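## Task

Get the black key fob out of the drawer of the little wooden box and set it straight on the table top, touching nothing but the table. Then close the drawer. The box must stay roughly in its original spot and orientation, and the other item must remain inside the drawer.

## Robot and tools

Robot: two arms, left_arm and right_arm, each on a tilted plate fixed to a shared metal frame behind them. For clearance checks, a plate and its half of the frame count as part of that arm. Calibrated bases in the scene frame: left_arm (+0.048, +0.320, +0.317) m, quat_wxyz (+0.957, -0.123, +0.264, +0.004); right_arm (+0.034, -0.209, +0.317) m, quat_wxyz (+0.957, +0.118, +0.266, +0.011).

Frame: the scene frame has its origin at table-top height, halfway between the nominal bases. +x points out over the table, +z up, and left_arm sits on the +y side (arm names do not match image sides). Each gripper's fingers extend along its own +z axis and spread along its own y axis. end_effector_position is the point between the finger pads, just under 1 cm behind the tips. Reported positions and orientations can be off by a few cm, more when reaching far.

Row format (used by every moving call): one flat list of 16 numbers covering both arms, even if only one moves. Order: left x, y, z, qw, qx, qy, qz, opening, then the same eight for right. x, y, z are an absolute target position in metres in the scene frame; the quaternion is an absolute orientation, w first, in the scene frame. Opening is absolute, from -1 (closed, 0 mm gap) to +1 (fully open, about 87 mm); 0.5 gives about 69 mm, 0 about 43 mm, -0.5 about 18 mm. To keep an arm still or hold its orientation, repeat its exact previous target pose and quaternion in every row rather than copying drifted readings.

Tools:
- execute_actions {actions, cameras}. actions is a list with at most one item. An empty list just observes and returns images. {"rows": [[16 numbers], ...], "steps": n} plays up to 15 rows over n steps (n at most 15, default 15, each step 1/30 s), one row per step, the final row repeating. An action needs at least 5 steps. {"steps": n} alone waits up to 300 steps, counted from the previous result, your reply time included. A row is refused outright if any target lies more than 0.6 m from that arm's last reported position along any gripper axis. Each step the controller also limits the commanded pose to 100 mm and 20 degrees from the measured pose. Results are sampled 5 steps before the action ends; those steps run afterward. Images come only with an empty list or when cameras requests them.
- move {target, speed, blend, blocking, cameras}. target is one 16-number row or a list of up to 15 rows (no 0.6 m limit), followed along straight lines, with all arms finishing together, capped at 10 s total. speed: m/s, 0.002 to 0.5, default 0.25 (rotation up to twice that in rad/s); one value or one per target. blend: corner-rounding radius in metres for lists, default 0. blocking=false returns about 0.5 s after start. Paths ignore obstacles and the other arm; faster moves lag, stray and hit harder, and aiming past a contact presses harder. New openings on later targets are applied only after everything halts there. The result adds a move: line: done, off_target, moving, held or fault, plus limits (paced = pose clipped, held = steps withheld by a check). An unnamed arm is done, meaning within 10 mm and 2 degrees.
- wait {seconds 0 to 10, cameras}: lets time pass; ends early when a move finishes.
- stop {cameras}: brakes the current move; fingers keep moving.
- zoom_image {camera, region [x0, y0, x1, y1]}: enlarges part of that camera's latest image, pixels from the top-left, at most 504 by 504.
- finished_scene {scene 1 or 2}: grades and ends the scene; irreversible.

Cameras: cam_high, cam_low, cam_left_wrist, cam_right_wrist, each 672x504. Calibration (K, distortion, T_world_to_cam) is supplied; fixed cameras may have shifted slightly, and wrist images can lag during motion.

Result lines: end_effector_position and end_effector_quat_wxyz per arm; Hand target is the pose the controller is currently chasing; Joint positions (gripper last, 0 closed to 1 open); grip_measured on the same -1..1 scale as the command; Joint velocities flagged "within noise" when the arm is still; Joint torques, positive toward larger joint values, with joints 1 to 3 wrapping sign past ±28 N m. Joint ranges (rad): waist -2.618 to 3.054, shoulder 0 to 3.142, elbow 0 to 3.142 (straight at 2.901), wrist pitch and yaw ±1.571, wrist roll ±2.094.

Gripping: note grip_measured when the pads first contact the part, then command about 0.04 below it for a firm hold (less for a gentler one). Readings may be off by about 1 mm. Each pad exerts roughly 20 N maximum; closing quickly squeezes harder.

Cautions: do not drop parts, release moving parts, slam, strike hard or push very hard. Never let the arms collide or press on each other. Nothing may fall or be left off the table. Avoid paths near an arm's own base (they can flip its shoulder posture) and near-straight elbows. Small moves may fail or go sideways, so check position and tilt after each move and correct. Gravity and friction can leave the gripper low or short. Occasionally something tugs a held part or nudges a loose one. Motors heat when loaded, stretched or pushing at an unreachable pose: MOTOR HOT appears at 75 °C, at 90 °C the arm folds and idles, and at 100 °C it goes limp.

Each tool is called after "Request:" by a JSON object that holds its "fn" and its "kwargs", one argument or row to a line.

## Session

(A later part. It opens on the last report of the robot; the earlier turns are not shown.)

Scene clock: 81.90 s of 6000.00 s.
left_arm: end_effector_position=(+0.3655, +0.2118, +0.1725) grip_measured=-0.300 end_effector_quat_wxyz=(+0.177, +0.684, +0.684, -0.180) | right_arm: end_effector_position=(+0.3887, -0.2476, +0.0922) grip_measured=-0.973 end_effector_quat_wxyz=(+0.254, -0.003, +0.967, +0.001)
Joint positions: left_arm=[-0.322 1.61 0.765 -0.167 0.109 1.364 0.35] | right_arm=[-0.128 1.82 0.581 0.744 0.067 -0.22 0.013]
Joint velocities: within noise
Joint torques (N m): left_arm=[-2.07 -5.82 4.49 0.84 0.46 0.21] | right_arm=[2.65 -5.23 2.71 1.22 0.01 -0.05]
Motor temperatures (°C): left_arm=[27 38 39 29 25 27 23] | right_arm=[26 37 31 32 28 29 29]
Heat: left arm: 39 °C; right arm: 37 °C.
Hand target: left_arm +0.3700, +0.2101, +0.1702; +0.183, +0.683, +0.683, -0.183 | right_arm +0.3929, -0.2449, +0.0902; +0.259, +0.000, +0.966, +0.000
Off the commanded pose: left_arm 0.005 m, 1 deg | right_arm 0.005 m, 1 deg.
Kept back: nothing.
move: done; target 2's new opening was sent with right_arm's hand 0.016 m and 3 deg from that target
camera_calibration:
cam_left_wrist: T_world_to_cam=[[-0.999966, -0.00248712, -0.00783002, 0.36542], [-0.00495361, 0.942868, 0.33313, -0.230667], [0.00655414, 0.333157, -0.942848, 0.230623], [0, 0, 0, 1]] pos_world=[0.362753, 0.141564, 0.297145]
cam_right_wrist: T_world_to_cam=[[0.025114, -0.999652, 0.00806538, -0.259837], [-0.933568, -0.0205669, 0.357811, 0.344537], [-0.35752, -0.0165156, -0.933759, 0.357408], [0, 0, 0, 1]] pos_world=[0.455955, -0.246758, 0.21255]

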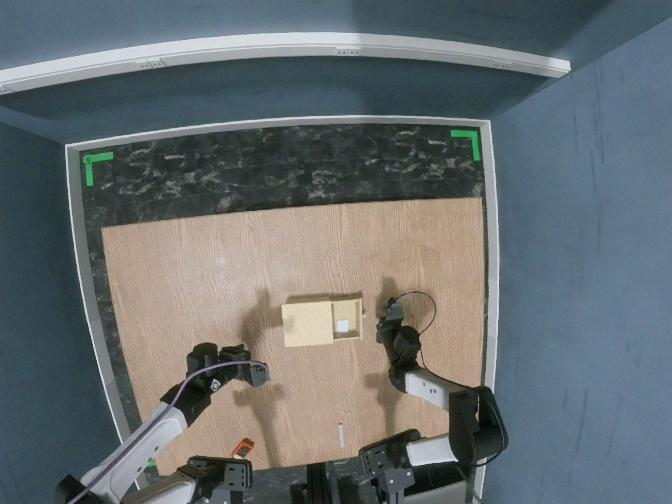

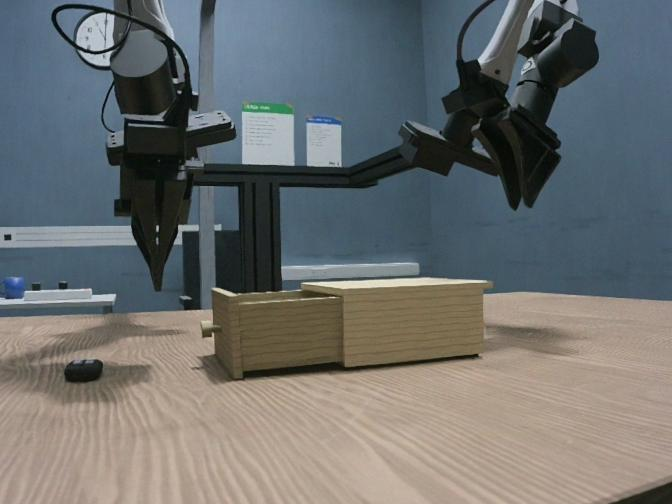

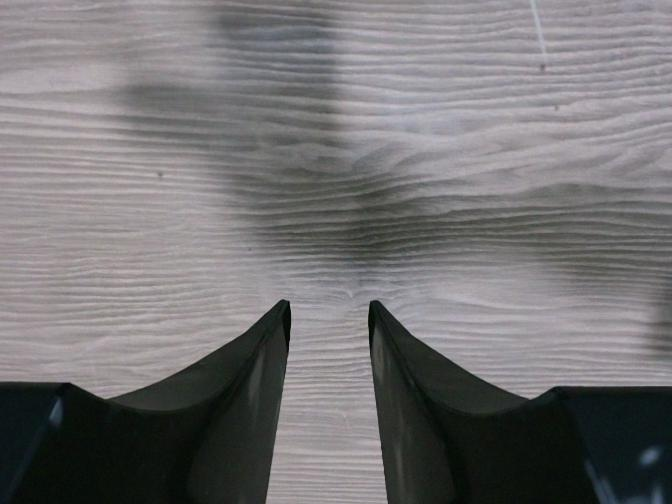

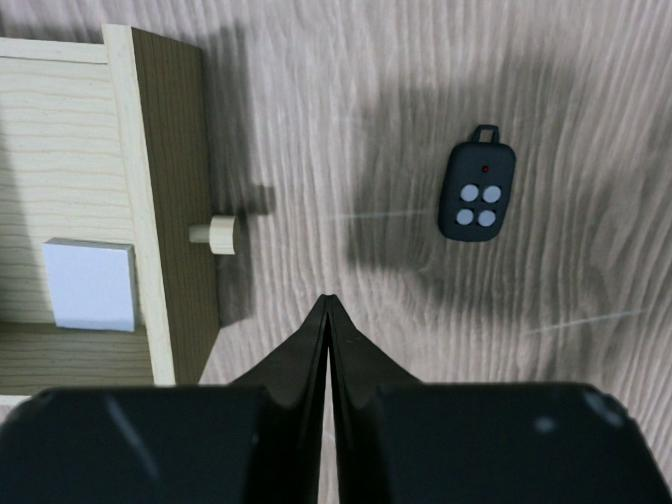

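Request:
{"fn": "move", "kwargs": {
  "target": [0.40,0.145,0.045,0.183,0.683,0.683,-0.183,-0.3,0.406,-0.235,0.030,0.2588,0,0.9659,0,-1],
  "speed": 0.12
}}

Scene clock: 84.03 s of 6000.00 s.
left_arm: end_effector_position=(+0.4000, +0.1509, +0.0473) grip_measured=-0.300 end_effector_quat_wxyz=(+0.179, +0.684, +0.684, -0.179) | right_arm: end_effector_position=(+0.4042, -0.2389, +0.0328) grip_measured=-0.973 end_effector_quat_wxyz=(+0.255, -0.003, +0.967, +0.000)
Joint positions: left_arm=[-0.322 2.207 1.093 0.107 0.111 1.365 0.35] | right_arm=[-0.125 2.109 0.75 0.867 0.071 -0.218 0.013]
Joint velocities: within noise
Joint torques (N m): left_arm=[-5.15 -7.97 2.86 0.82 0.43 0.08] | right_arm=[3.14 -6.01 1.5 1.22 0.01 -0.04]
Motor temperatures (°C): left_arm=[27 38 39 30 25 27 23] | right_arm=[26 37 31 32 28 29 29]
Heat: left arm: 39 °C; right arm: 37 °C.
Hand target: left_arm +0.3999, +0.1450, +0.0451; +0.183, +0.683, +0.683, -0.183 | right_arm +0.4059, -0.2350, +0.0301; +0.259, +0.000, +0.966, +0.000
Off the commanded pose: left_arm 0.006 m, 1 deg | right_arm 0.005 m, 1 deg.
Kept back: nothing.
move: done
camera_calibration:
cam_left_wrist: T_world_to_cam=[[-0.999926, -0.00329111, -0.011708, 0.399094], [-0.00698022, 0.943643, 0.330891, -0.130577], [0.00995916, 0.330948, -0.943596, 0.131588], [0, 0, 0, 1]] pos_world=[0.396843, 0.0809829, 0.172045]
cam_right_wrist: T_world_to_cam=[[0.0238734, -0.999673, 0.00921259, -0.250567], [-0.934762, -0.0190539, 0.354762, 0.38135], [-0.354471, -0.017081, -0.934911, 0.30637], [0, 0, 0, 1]] pos_world=[0.471053, -0.237986, 0.153449]

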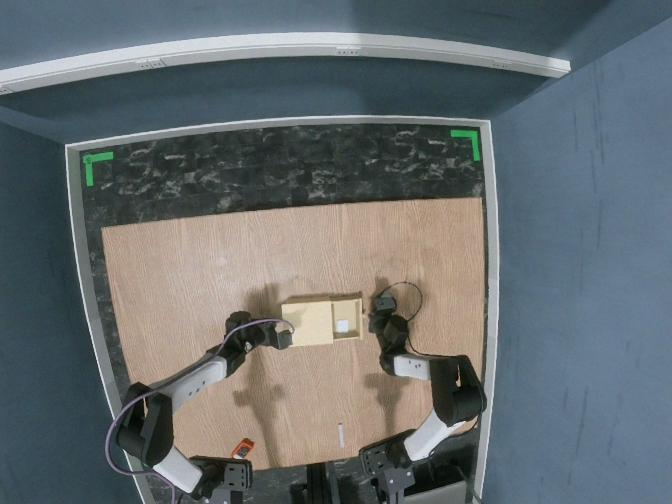

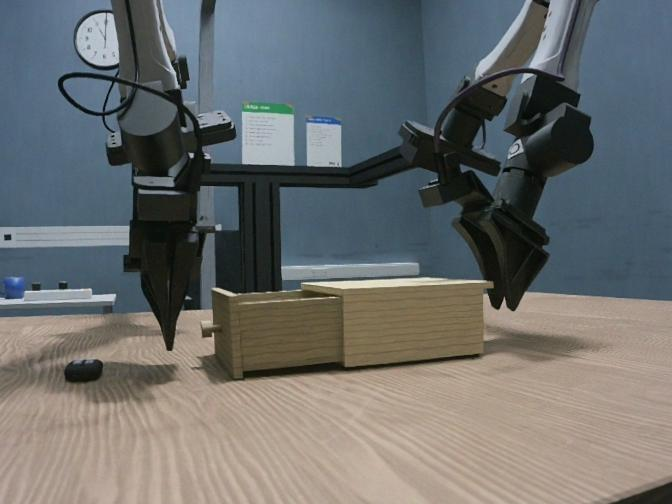

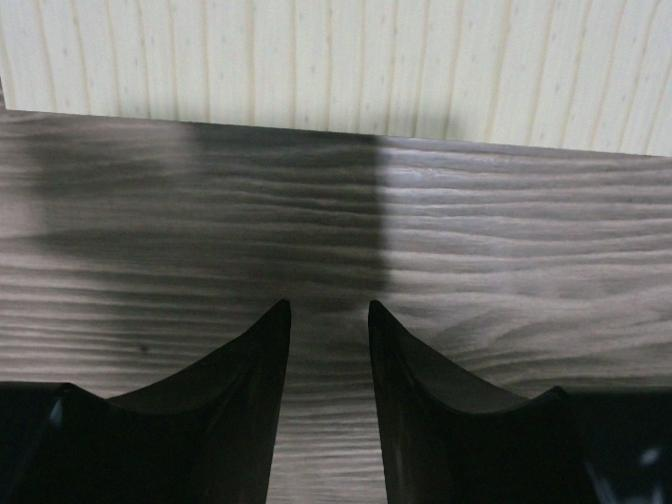

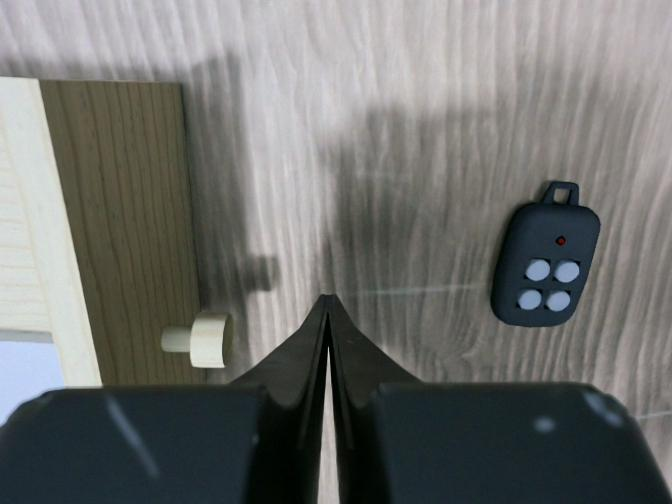

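Request:
{"fn": "move", "kwargs": {
  "target": [0.40,0.101,0.043,0.1765,0.7064,0.6588,-0.1893,0.3,0.406,-0.235,0.030,0.2588,0,0.9659,0,-1],
  "speed": 0.06
}}

Scene clock: 86.27 s of 6000.00 s.
left_arm: end_effector_position=(+0.4072, +0.1010, +0.0488) grip_measured=+0.300 end_effector_quat_wxyz=(+0.192, +0.704, +0.657, -0.188) | right_arm: end_effector_position=(+0.4044, -0.2390, +0.0329) grip_measured=-0.973 end_effector_quat_wxyz=(+0.255, -0.002, +0.967, +0.000)
Joint positions: left_arm=[-0.418 2.287 1.208 0.076 0.093 1.35 0.65] | right_arm=[-0.125 2.109 0.75 0.868 0.071 -0.218 0.013]
Joint velocities: within noise
Joint torques (N m): left_arm=[-5.82 -7.98 3.37 0.61 0.23 0.08] | right_arm=[3.06 -5.91 1.52 1.23 0 -0.01]
Motor temperatures (°C): left_arm=[27 39 38 30 25 27 23] | right_arm=[26 37 30 32 28 29 29]
Heat: left arm: 39 °C; right arm: 37 °C.
Hand target: left_arm +0.3999, +0.1011, +0.0433; +0.177, +0.707, +0.659, -0.189 | right_arm +0.4059, -0.2350, +0.0301; +0.259, +0.000, +0.966, +0.000
Off the commanded pose: left_arm 0.009 m, 2 deg | right_arm 0.005 m, 0 deg.
Kept back: nothing.
move: done
camera_calibration:
cam_left_wrist: T_world_to_cam=[[-0.997626, 0.0593689, -0.0348988, 0.399923], [0.0461878, 0.952702, 0.300377, -0.105007], [0.0510812, 0.298052, -0.953182, 0.13655], [0, 0, 0, 1]] pos_world=[0.396848, 0.0355986, 0.175655]
cam_right_wrist: T_world_to_cam=[[0.0232239, -0.999685, 0.00947718, -0.250408], [-0.935009, -0.018364, 0.354148, 0.381764], [-0.353863, -0.0170859, -0.935141, 0.306243], [0, 0, 0, 1]] pos_world=[0.471136, -0.238086, 0.153553]

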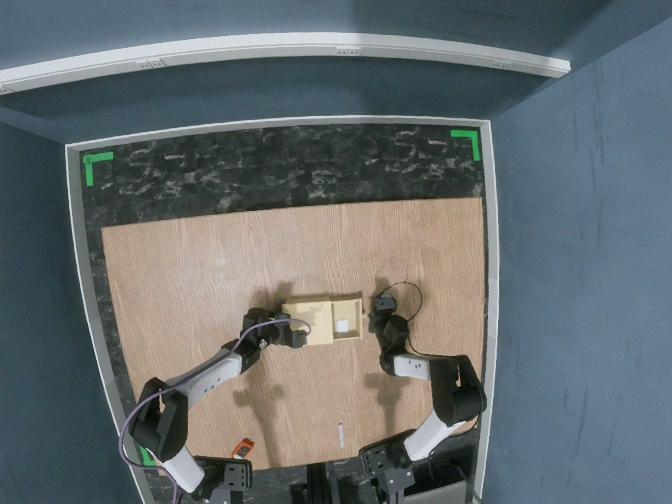

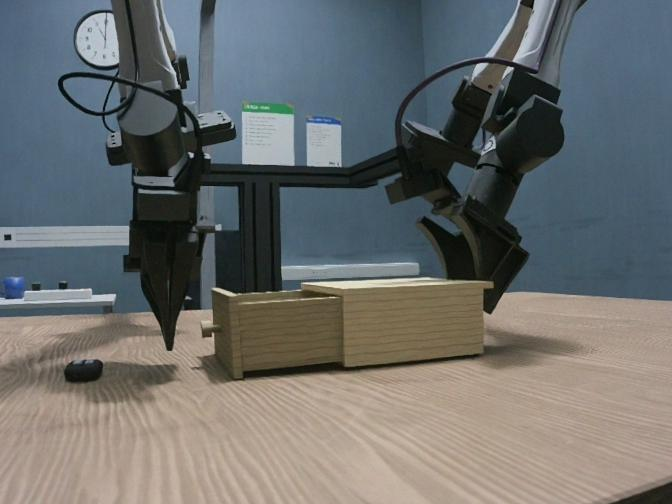

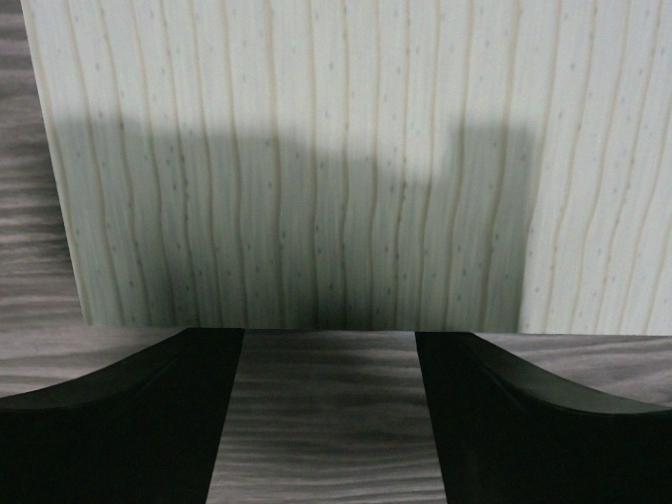

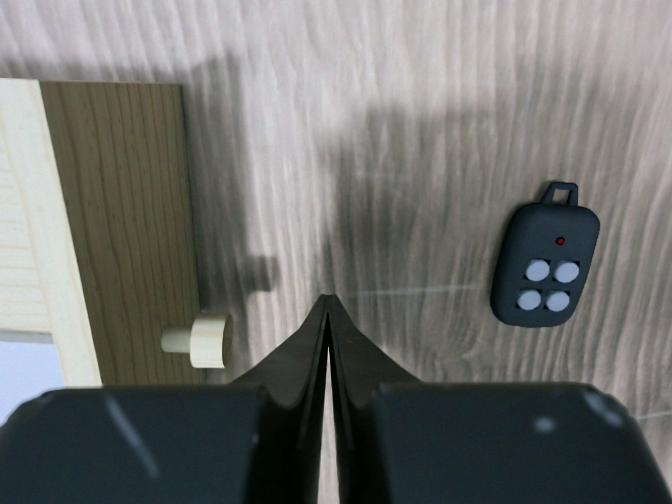

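Request:
{"fn": "move", "kwargs": {
  "target": [
    [0.40,0.101,0.043,0.1765,0.7064,0.6588,-0.1893,0.3,0.406,-0.235,0.030,0.2566,0.0338,0.9576,0.1261,-1],
    [0.40,0.101,0.043,0.1765,0.7064,0.6588,-0.1893,0.3,0.406,-0.18,0.030,0.2566,0.0338,0.9576,0.1261,-1]
  ],
  "speed": 0.06
}}

Scene clock: 90.37 s of 6000.00 s.
left_arm: end_effector_position=(+0.4062, +0.1013, +0.0487) grip_measured=+0.300 end_effector_quat_wxyz=(+0.190, +0.704, +0.657, -0.189) | right_arm: end_effector_position=(+0.4131, -0.2115, +0.0324) grip_measured=-0.974 end_effector_quat_wxyz=(+0.264, +0.038, +0.960, +0.080)
Joint positions: left_arm=[-0.418 2.287 1.208 0.072 0.093 1.349 0.65] | right_arm=[-0.126 2.125 0.777 0.856 -0.066 -0.099 0.013]
Joint velocities: within noise
Joint torques (N m): left_arm=[-5.83 -7.95 3.41 0.64 0.21 0.07] | right_arm=[5.74 -5.63 0.24 1.08 -0.74 0.2]
Motor temperatures (°C): left_arm=[27 40 38 29 25 27 23] | right_arm=[26 37 30 32 28 29 29]
Heat: left arm: 40 °C; right arm: 37 °C.
Hand target: left_arm +0.3999, +0.1011, +0.0432; +0.177, +0.706, +0.659, -0.189 | right_arm +0.4051, -0.1812, +0.0312; +0.256, +0.034, +0.958, +0.125
Off the commanded pose: left_arm 0.008 m, 2 deg | right_arm 0.032 m, 5 deg.
Kept back: nothing.
move: off_target (right_arm)
camera_calibration:
cam_left_wrist: T_world_to_cam=[[-0.997717, 0.0599782, -0.0310302, 0.398736], [0.0478641, 0.952235, 0.301592, -0.105927], [0.0476369, 0.299418, -0.952932, 0.137638], [0, 0, 0, 1]] pos_world=[0.396339, 0.0357404, 0.175479]
cam_right_wrist: T_world_to_cam=[[-0.0128816, -0.98613, -0.165473, -0.199616], [-0.943135, -0.0429898, 0.329617, 0.389573], [-0.332159, 0.160309, -0.9295, 0.337677], [0, 0, 0, 1]] pos_world=[0.477011, -0.234232, 0.15243]

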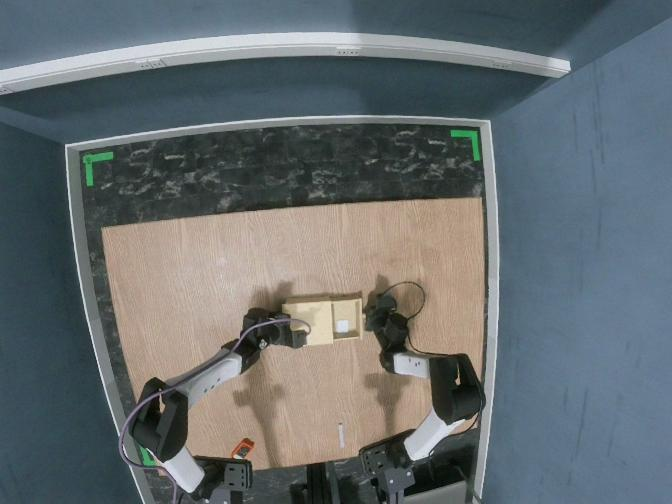

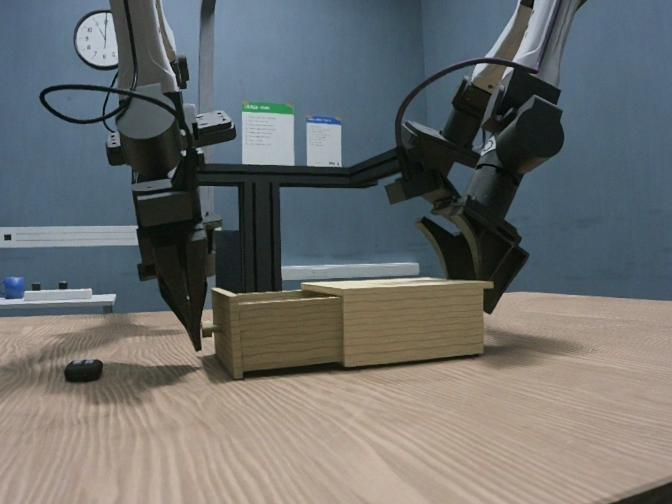

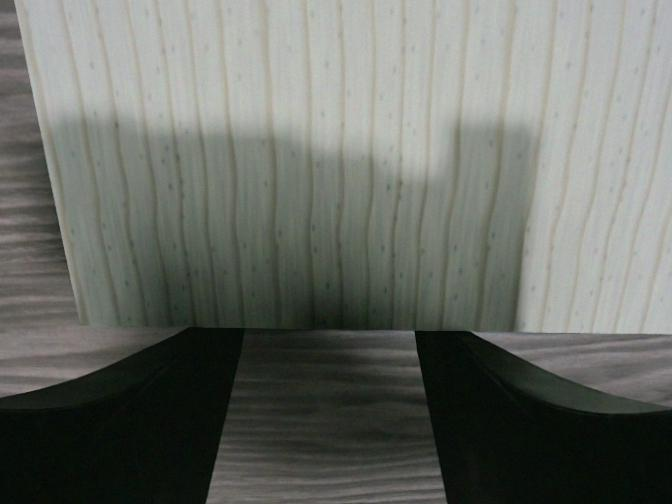

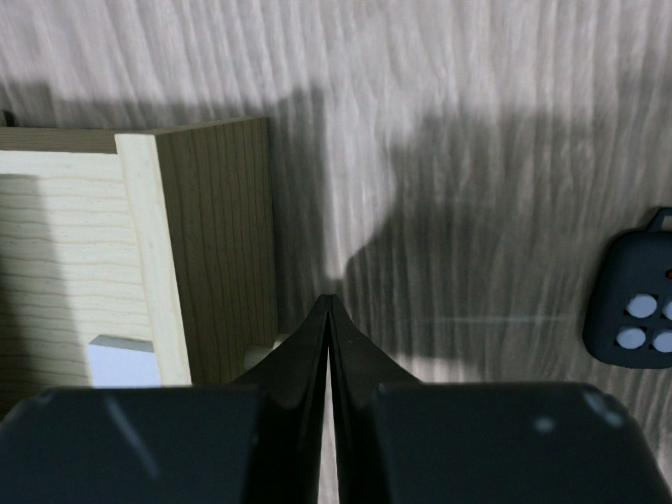

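Request:
{"fn": "move", "kwargs": {
  "target": [0.40,0.101,0.043,0.1765,0.7064,0.6588,-0.1893,0.3,0.402,-0.15,0.030,0.2566,0.0338,0.9576,0.1261,-1],
  "speed": 0.04,
  "cameras": ["cam_low","cam_right_wrist","cam_left_wrist"]
}}

Scene clock: 91.63 s of 6000.00 s.
left_arm: end_effector_position=(+0.4062, +0.1014, +0.0487) grip_measured=+0.300 end_effector_quat_wxyz=(+0.190, +0.704, +0.657, -0.189) | right_arm: end_effector_position=(+0.4110, -0.1739, +0.0327) grip_measured=-0.974 end_effector_quat_wxyz=(+0.267, +0.037, +0.959, +0.091)
Joint positions: left_arm=[-0.418 2.287 1.208 0.072 0.092 1.349 0.65] | right_arm=[-0.03 2.16 0.769 0.904 -0.004 -0.051 0.013]
Joint velocities: within noise
Joint torques (N m): left_arm=[-5.78 -7.94 3.41 0.64 0.22 0.06] | right_arm=[5.31 -5.59 0.25 1.14 -0.57 0.11]
Motor temperatures (°C): left_arm=[27 40 38 29 25 27 23] | right_arm=[26 37 30 32 28 29 29]
Heat: left arm: 40 °C; right arm: 37 °C.
Hand target: left_arm +0.3999, +0.1010, +0.0432; +0.177, +0.707, +0.659, -0.189 | right_arm +0.4013, -0.1509, +0.0308; +0.256, +0.034, +0.958, +0.126
Off the commanded pose: left_arm 0.008 m, 2 deg | right_arm 0.026 m, 4 deg.
Kept back: nothing.
move: off_target (right_arm)
camera_calibration:
cam_left_wrist: T_world_to_cam=[[-0.997717, 0.0599004, -0.031177, 0.398781], [0.0477105, 0.952019, 0.302298, -0.105986], [0.0477888, 0.30012, -0.952704, 0.137416], [0, 0, 0, 1]] pos_world=[0.39636, 0.0357724, 0.175389]
cam_right_wrist: T_world_to_cam=[[-0.00321327, -0.982571, -0.185861, -0.165265], [-0.944845, -0.0578876, 0.322362, 0.387472], [-0.327503, 0.176646, -0.928191, 0.332123], [0, 0, 0, 1]] pos_world=[0.474341, -0.198623, 0.152651]
Images, in order (width x height): cam_low 672x504, cam_left_wrist 672x504, cam_right_wrist 672x504.

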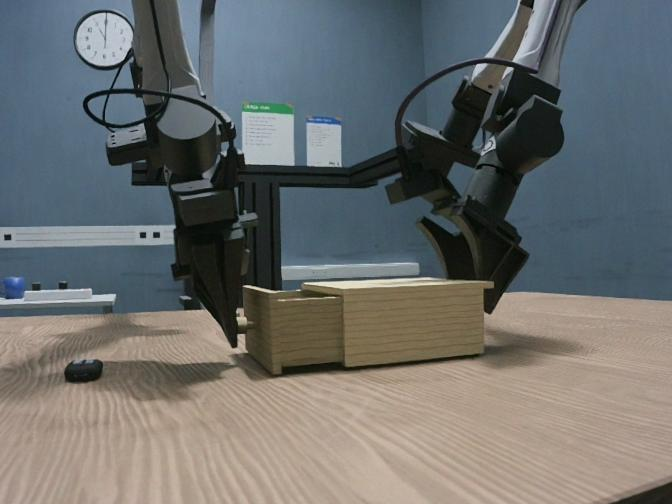

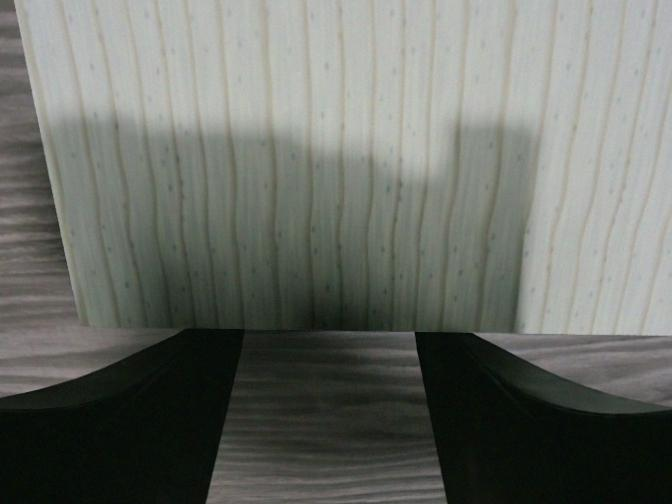

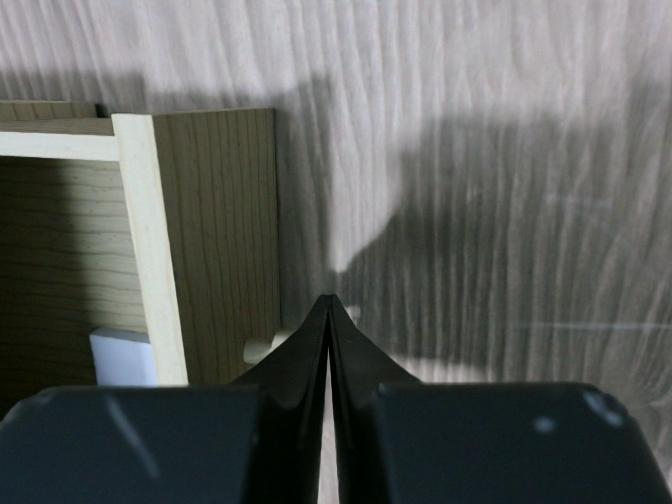

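Request:
{"fn": "move", "kwargs": {
  "target": [0.40,0.101,0.043,0.1765,0.7064,0.6588,-0.1893,0.3,0.400,-0.115,0.030,0.2566,0.0338,0.9576,0.1261,-1],
  "speed": 0.04,
  "cameras": ["cam_low","cam_right_wrist","cam_left_wrist"]
}}

Scene clock: 93.03 s of 6000.00 s.
left_arm: end_effector_position=(+0.4062, +0.1025, +0.0483) grip_measured=+0.300 end_effector_quat_wxyz=(+0.188, +0.705, +0.658, -0.187) | right_arm: end_effector_position=(+0.4055, -0.1459, +0.0309) grip_measured=-0.974 end_effector_quat_wxyz=(+0.263, +0.041, +0.961, +0.080)
Joint positions: left_arm=[-0.418 2.287 1.208 0.07 0.086 1.349 0.65] | right_arm=[0.062 2.198 0.773 0.93 0.102 -0.005 0.013]
Joint velocities: within noise
Joint torques (N m): left_arm=[-5.79 -7.95 3.36 0.63 0.28 0.06] | right_arm=[6.97 -5.34 1.14 1.1 -0.69 0.16]
Motor temperatures (°C): left_arm=[27 41 38 29 25 27 23] | right_arm=[26 37 30 32 28 29 29]
Heat: left arm: 41 °C; right arm: 37 °C.
Hand target: left_arm +0.3999, +0.1011, +0.0432; +0.177, +0.707, +0.659, -0.189 | right_arm +0.3989, -0.1162, +0.0313; +0.256, +0.034, +0.958, +0.125
Off the commanded pose: left_arm 0.008 m, 1 deg | right_arm 0.031 m, 5 deg.
Kept back: nothing.
move: off_target (right_arm)
camera_calibration:
cam_left_wrist: T_world_to_cam=[[-0.997721, 0.0599314, -0.0310132, 0.398631], [0.0474886, 0.950108, 0.308286, -0.106935], [0.0479419, 0.30611, -0.950788, 0.135978], [0, 0, 0, 1]] pos_world=[0.396281, 0.036085, 0.174615]
cam_right_wrist: T_world_to_cam=[[-0.0180699, -0.985985, -0.16585, -0.133207], [-0.942148, -0.0387383, 0.332951, 0.385758], [-0.334709, 0.162272, -0.928244, 0.324529], [0, 0, 0, 1]] pos_world=[0.469657, -0.169059, 0.150712]
Images, in order (width x height): cam_low 672x504, cam_left_wrist 672x504, cam_right_wrist 672x504.

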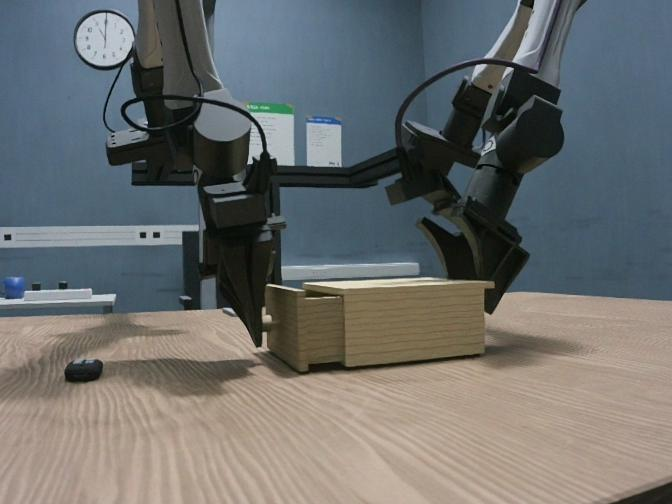

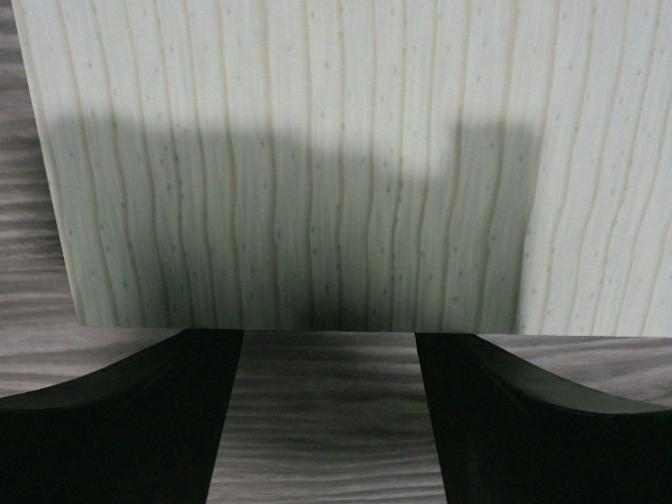

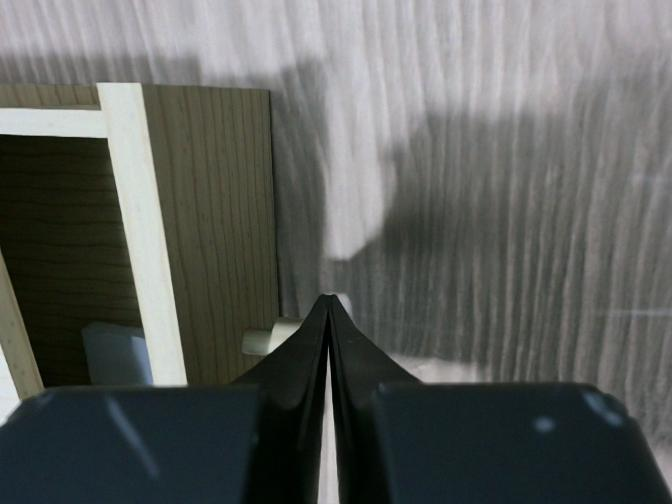

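Request:
{"fn": "move", "kwargs": {
  "target": [0.40,0.101,0.043,0.1765,0.7064,0.6588,-0.1893,0.3,0.400,-0.083,0.030,0.2566,0.0338,0.9576,0.1261,-1],
  "speed": 0.04,
  "cameras": ["cam_low","cam_right_wrist","cam_left_wrist"]
}}

Scene clock: 94.37 s of 6000.00 s.
left_arm: end_effector_position=(+0.4061, +0.1032, +0.0481) grip_measured=+0.300 end_effector_quat_wxyz=(+0.186, +0.705, +0.658, -0.185) | right_arm: end_effector_position=(+0.4049, -0.1201, +0.0297) grip_measured=-0.974 end_effector_quat_wxyz=(+0.262, +0.044, +0.962, +0.069)
Joint positions: left_arm=[-0.418 2.287 1.208 0.069 0.082 1.349 0.65] | right_arm=[0.146 2.235 0.8 0.932 0.198 0.036 0.013]
Joint velocities: within noise
Joint torques (N m): left_arm=[-5.79 -7.95 3.41 0.65 0.32 0.06] | right_arm=[7.95 -5.5 1.55 1.08 -0.87 0.22]
Motor temperatures (°C): left_arm=[27 41 38 29 25 27 23] | right_arm=[26 37 30 32 28 29 29]
Heat: left arm: 41 °C; right arm: 37 °C.
Hand target: left_arm +0.3998, +0.1011, +0.0432; +0.177, +0.707, +0.659, -0.189 | right_arm +0.3984, -0.0846, +0.0319; +0.255, +0.034, +0.958, +0.125
Off the commanded pose: left_arm 0.008 m, 1 deg | right_arm 0.037 m, 7 deg.
Kept back: nothing.
move: off_target (right_arm)
camera_calibration:
cam_left_wrist: T_world_to_cam=[[-0.997723, 0.0600356, -0.0307453, 0.398474], [0.0474798, 0.948873, 0.312066, -0.107585], [0.0479084, 0.309895, -0.949563, 0.135116], [0, 0, 0, 1]] pos_world=[0.396201, 0.0362897, 0.174126]
cam_right_wrist: T_world_to_cam=[[-0.029549, -0.988652, -0.147288, -0.104212], [-0.941428, -0.0219933, 0.336496, 0.38824], [-0.335917, 0.148604, -0.930095, 0.317993], [0, 0, 0, 1]] pos_world=[0.46924, -0.141746, 0.149774]
Images, in order (width x height): cam_low 672x504, cam_left_wrist 672x504, cam_right_wrist 672x504.

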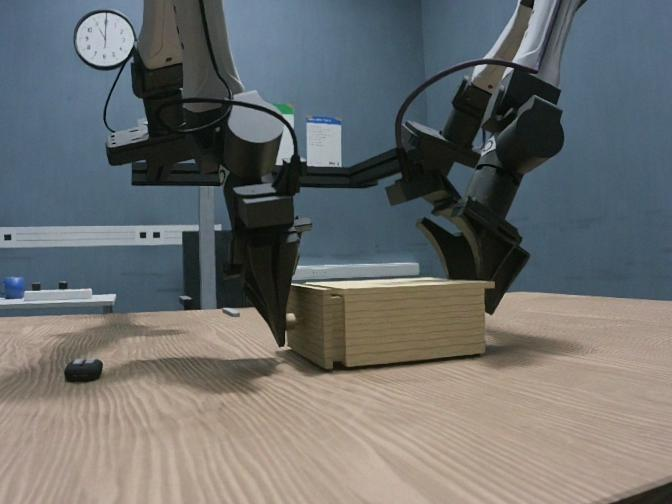

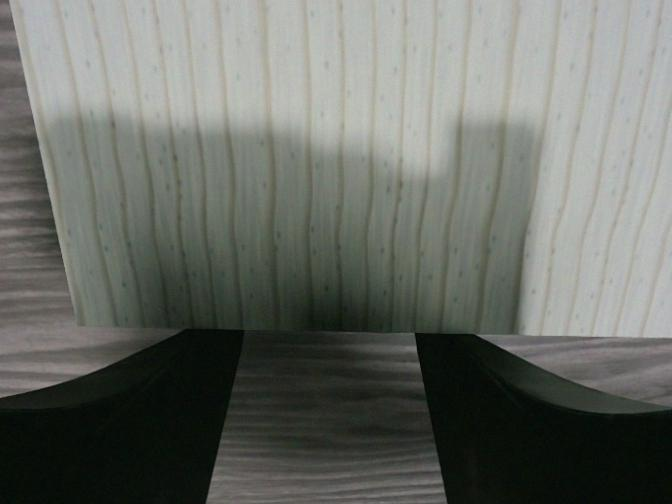

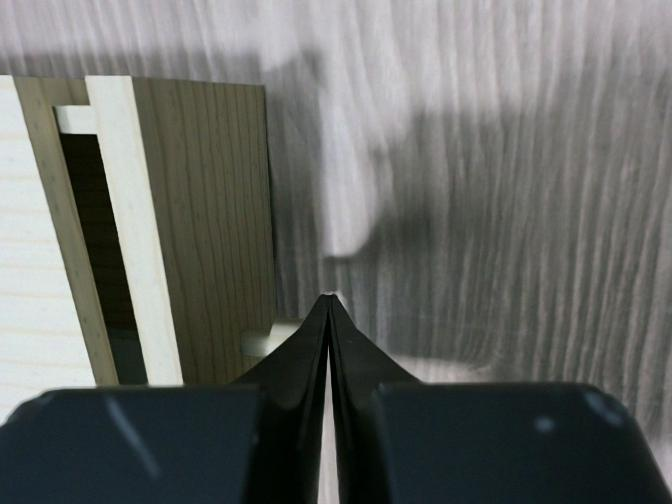

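Request:
{"fn": "move", "kwargs": {
  "target": [0.40,0.101,0.043,0.1765,0.7064,0.6588,-0.1893,0.3,0.400,-0.068,0.030,0.2566,0.0338,0.9576,0.1261,-1],
  "speed": 0.03,
  "cameras": ["cam_low","cam_right_wrist"]
}}

Scene clock: 95.40 s of 6000.00 s.
left_arm: end_effector_position=(+0.4058, +0.1048, +0.0476) grip_measured=+0.300 end_effector_quat_wxyz=(+0.183, +0.706, +0.659, -0.183) | right_arm: end_effector_position=(+0.4041, -0.1185, +0.0290) grip_measured=-0.974 end_effector_quat_wxyz=(+0.262, +0.049, +0.963, +0.046)
Joint positions: left_arm=[-0.418 2.287 1.208 0.066 0.074 1.349 0.65] | right_arm=[0.173 2.246 0.809 0.932 0.269 0.047 0.013]
Joint velocities: within noise
Joint torques (N m): left_arm=[-5.82 -7.95 3.36 0.68 0.37 0.08] | right_arm=[9.43 -5.41 2.26 1.05 -1.22 0.34]
Motor temperatures (°C): left_arm=[28 41 38 29 25 27 23] | right_arm=[26 37 30 32 28 29 29]
Heat: left arm: 41 °C; right arm: 37 °C.
Hand target: left_arm +0.3999, +0.1011, +0.0432; +0.177, +0.707, +0.659, -0.189 | right_arm +0.3971, -0.0708, +0.0335; +0.254, +0.034, +0.959, +0.124
Off the commanded pose: left_arm 0.008 m, 1 deg | right_arm 0.051 m, 9 deg.
Kept back: nothing.
move: off_target (right_arm)
camera_calibration:
cam_right_wrist: T_world_to_cam=[[-0.0517947, -0.993, -0.10615, -0.0954556], [-0.940384, 0.0127179, 0.339878, 0.391347], [-0.336149, 0.117425, -0.93446, 0.313291], [0, 0, 0, 1]] pos_world=[0.468385, -0.136553, 0.149615]
Images, in order (width x height): cam_low 672x504, cam_right_wrist 672x504.

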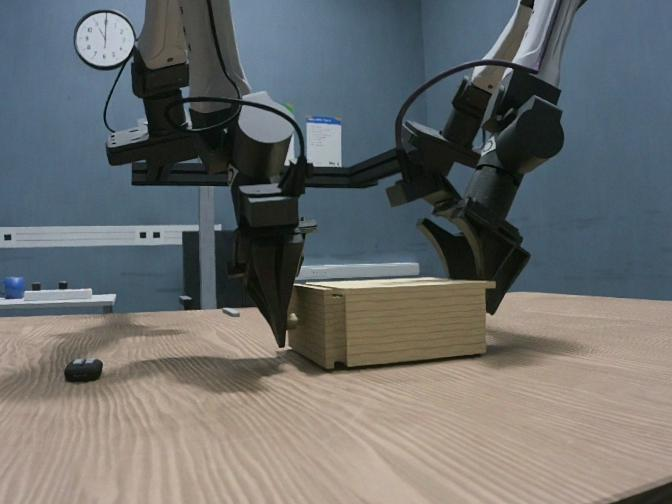

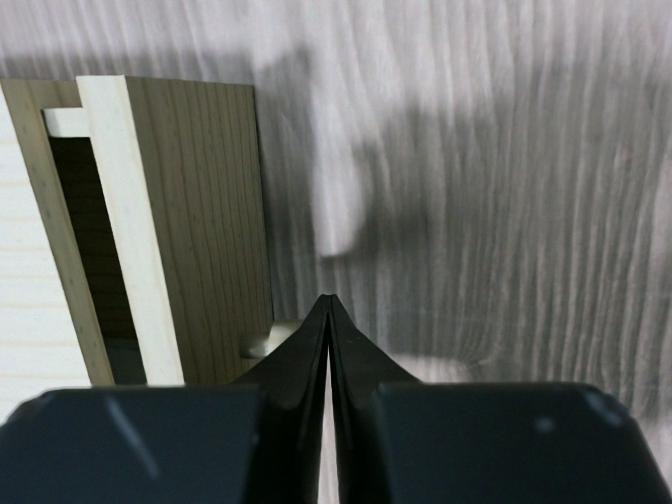

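Request:
{"fn": "zoom_image", "kwargs": {
  "camera": "cam_low",
  "region": [250, 260, 400, 380]
}}

Request:
{"fn": "zoom_image", "kwargs": {
  "camera": "cam_right_wrist",
  "region": [0, 50, 336, 400]
}}

Scaled by 3.360 from the camera's 672x504 image, which has a finer 960x720 frame.

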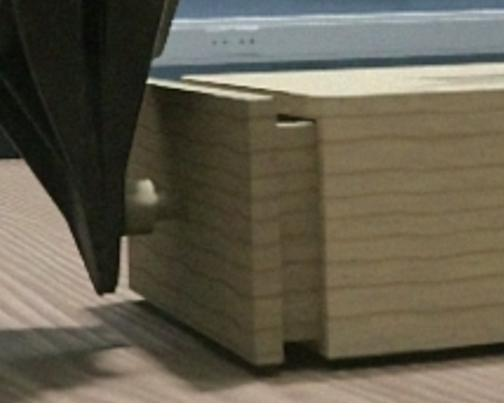

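Scaled by 1.440 from the camera's 672x504 image, which has a finer 960x720 frame.

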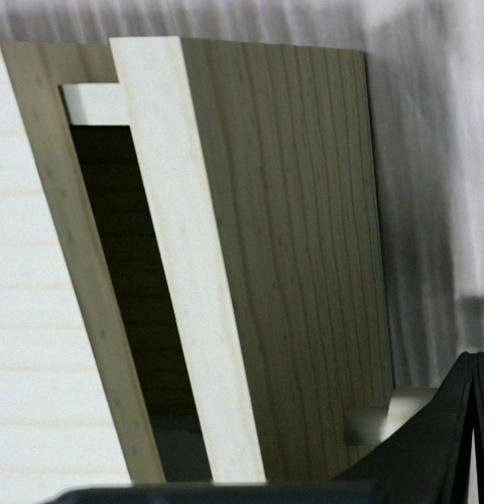

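Request:
{"fn": "move", "kwargs": {
  "target": [0.40,0.101,0.043,0.1765,0.7064,0.6588,-0.1893,0.3,0.400,-0.054,0.030,0.2566,0.0338,0.9576,0.1261,-1],
  "speed": 0.03,
  "cameras": ["cam_low","cam_right_wrist"]
}}

Scene clock: 96.57 s of 6000.00 s.
left_arm: end_effector_position=(+0.4054, +0.1065, +0.0471) grip_measured=+0.300 end_effector_quat_wxyz=(+0.179, +0.707, +0.660, -0.180) | right_arm: end_effector_position=(+0.4033, -0.1031, +0.0284) grip_measured=-0.974 end_effector_quat_wxyz=(+0.261, +0.049, +0.963, +0.049)
Joint positions: left_arm=[-0.418 2.287 1.208 0.063 0.065 1.349 0.65] | right_arm=[0.212 2.266 0.829 0.925 0.297 0.068 0.013]
Joint velocities: within noise
Joint torques (N m): left_arm=[-5.78 -7.98 3.38 0.72 0.45 0.08] | right_arm=[9.44 -5.6 2.45 1.03 -1.16 0.33]
Motor temperatures (°C): left_arm=[28 42 38 29 25 27 23] | right_arm=[26 36 30 32 28 29 29]
Heat: left arm: 42 °C; right arm: 36 °C.
Hand target: left_arm +0.3998, +0.1011, +0.0432; +0.177, +0.706, +0.659, -0.189 | right_arm +0.3973, -0.0567, +0.0334; +0.255, +0.034, +0.958, +0.124
Off the commanded pose: left_arm 0.009 m, 1 deg | right_arm 0.049 m, 9 deg.
Kept back: nothing.
move: off_target (right_arm)
camera_calibration:
cam_right_wrist: T_world_to_cam=[[-0.0494665, -0.992551, -0.111339, -0.0809501], [-0.939829, 0.00852716, 0.341538, 0.389922], [-0.338044, 0.121534, -0.93325, 0.311803], [0, 0, 0, 1]] pos_world=[0.467859, -0.121567, 0.148804]
Images, in order (width x height): cam_low 672x504, cam_right_wrist 672x504.

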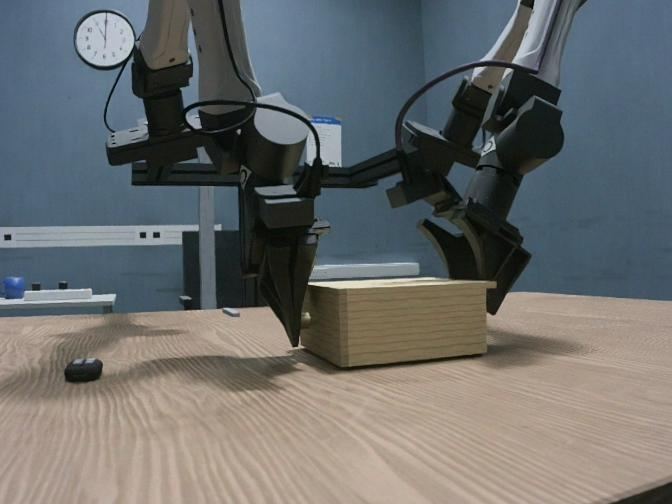

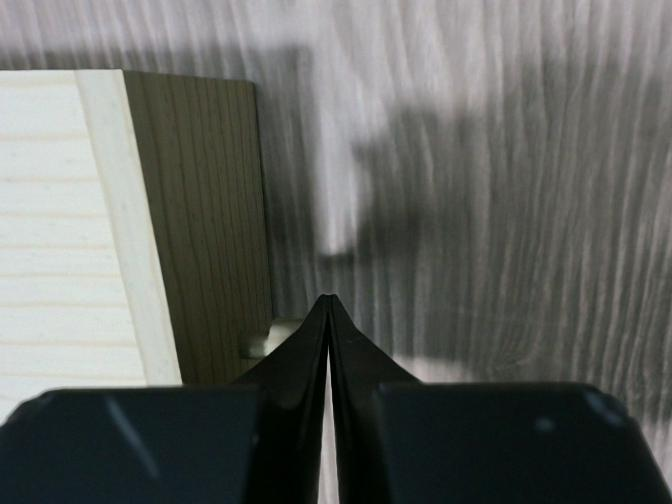

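Request:
{"fn": "zoom_image", "kwargs": {
  "camera": "cam_low",
  "region": [270, 260, 420, 380]
}}

Request:
{"fn": "zoom_image", "kwargs": {
  "camera": "cam_high",
  "region": [240, 270, 390, 370]
}}

Scaled by 3.360 from the camera's 672x504 image, which has a finer 960x720 frame.

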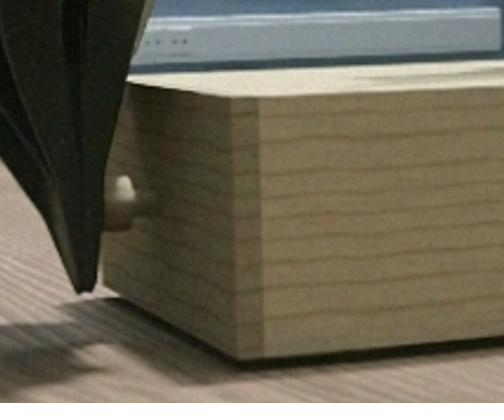

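This scene's latest camera images include none from cam_high. They are from: cam_low, cam_right_wrist. cam_high's image comes with the result of a call that names it in "cameras".

Request:
{"fn": "move", "kwargs": {
  "target": [
    [0.40,0.15,0.06,0.1765,0.7064,0.6588,-0.1893,0.3,0.402,-0.150,0.038,0.2566,0.0338,0.9576,0.1261,-1],
    [0.37,0.22,0.15,0.1765,0.7064,0.6588,-0.1893,0.3,0.38,-0.19,0.14,0.2566,0.0338,0.9576,0.1261,-1]
  ],
  "speed": 0.12,
  "blend": 0.02
}}

Request:
{"fn": "zoom_image", "kwargs": {
  "camera": "cam_high",
  "region": [240, 270, 390, 370]
}}

Scene clock: 99.43 s of 6000.00 s.
left_arm: end_effector_position=(+0.3719, +0.2175, +0.1466) grip_measured=+0.300 end_effector_quat_wxyz=(+0.174, +0.708, +0.660, -0.184) | right_arm: end_effector_position=(+0.3767, -0.1861, +0.1336) grip_measured=-0.974 end_effector_quat_wxyz=(+0.248, +0.036, +0.960, +0.126)
Joint positions: left_arm=[-0.263 1.713 0.808 -0.14 0.146 1.481 0.65] | right_arm=[-0.047 1.637 0.499 0.609 -0.083 -0.041 0.013]
Joint velocities: within noise
Joint torques (N m): left_arm=[-2.07 -9.05 2.25 0.46 0.52 0.25] | right_arm=[0.85 -8.49 1.76 0.96 -0.28 -0.24]
Motor temperatures (°C): left_arm=[28 43 38 29 25 27 23] | right_arm=[26 37 30 32 28 29 28]
Heat: left arm: 43 °C; right arm: 37 °C.
Hand target: left_arm +0.3700, +0.2199, +0.1499; +0.176, +0.706, +0.659, -0.189 | right_arm +0.3801, -0.1899, +0.1398; +0.257, +0.034, +0.958, +0.126
Off the commanded pose: left_arm 0.005 m, 1 deg | right_arm 0.008 m, 1 deg.
Kept back: nothing.
move: done
camera_calibration:
cam_left_wrist: T_world_to_cam=[[-0.997713, 0.0658205, -0.0153733, 0.356988], [0.0570526, 0.942032, 0.330636, -0.24989], [0.0362447, 0.329003, -0.943633, 0.194229], [0, 0, 0, 1]] pos_world=[0.363388, 0.148005, 0.271391]
cam_right_wrist: T_world_to_cam=[[0.0120909, -0.967703, -0.251803, -0.152825], [-0.93183, -0.102245, 0.348194, 0.305139], [-0.362694, 0.230428, -0.902971, 0.436585], [0, 0, 0, 1]] pos_world=[0.444533, -0.217292, 0.249494]

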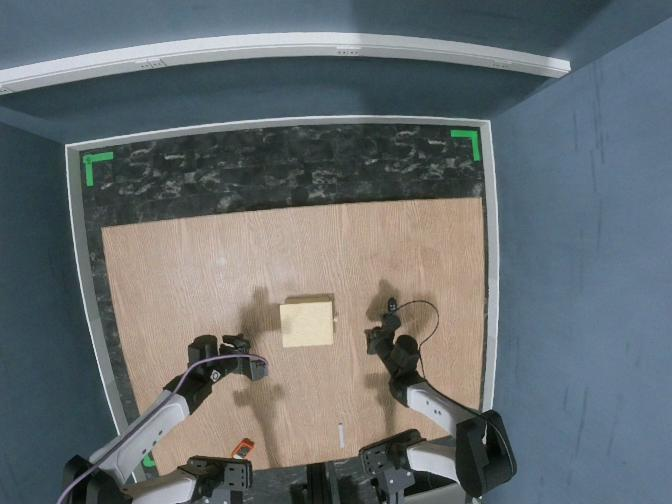

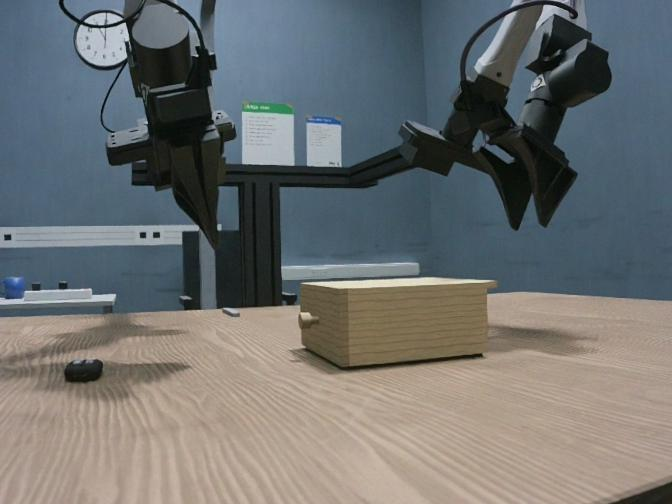

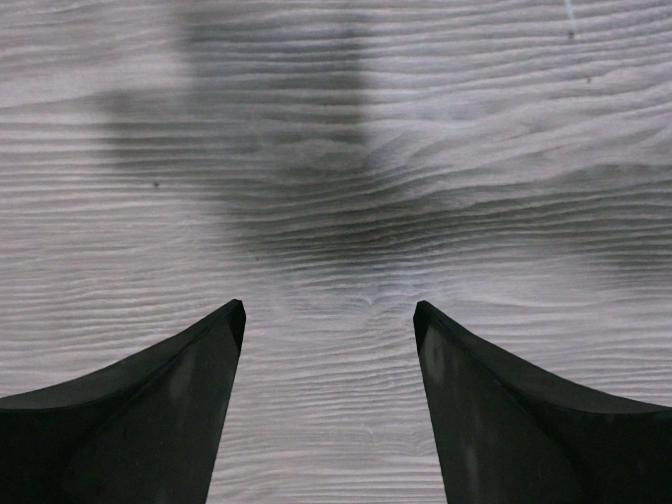

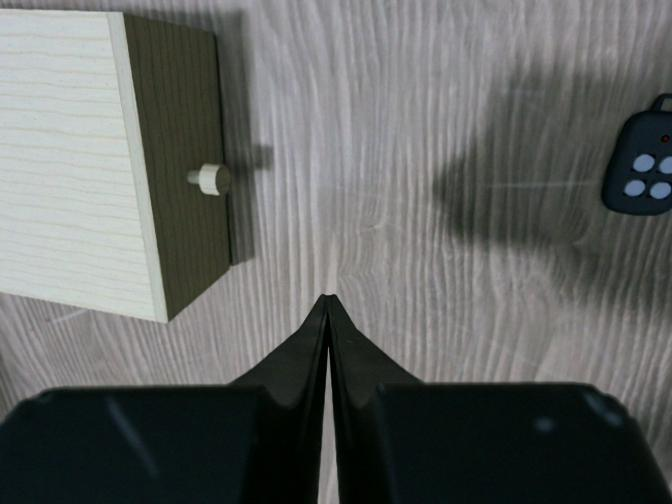

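Scaled by 3.360 from the camera's 672x504 image, which has a finer 960x720 frame.

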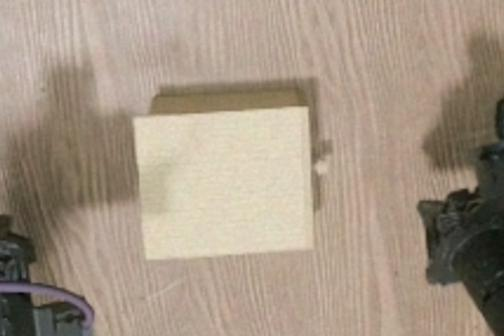

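Request:
{"fn": "finished_scene", "kwargs": {
  "scene": 1
}}

The scene is finished: the task was done.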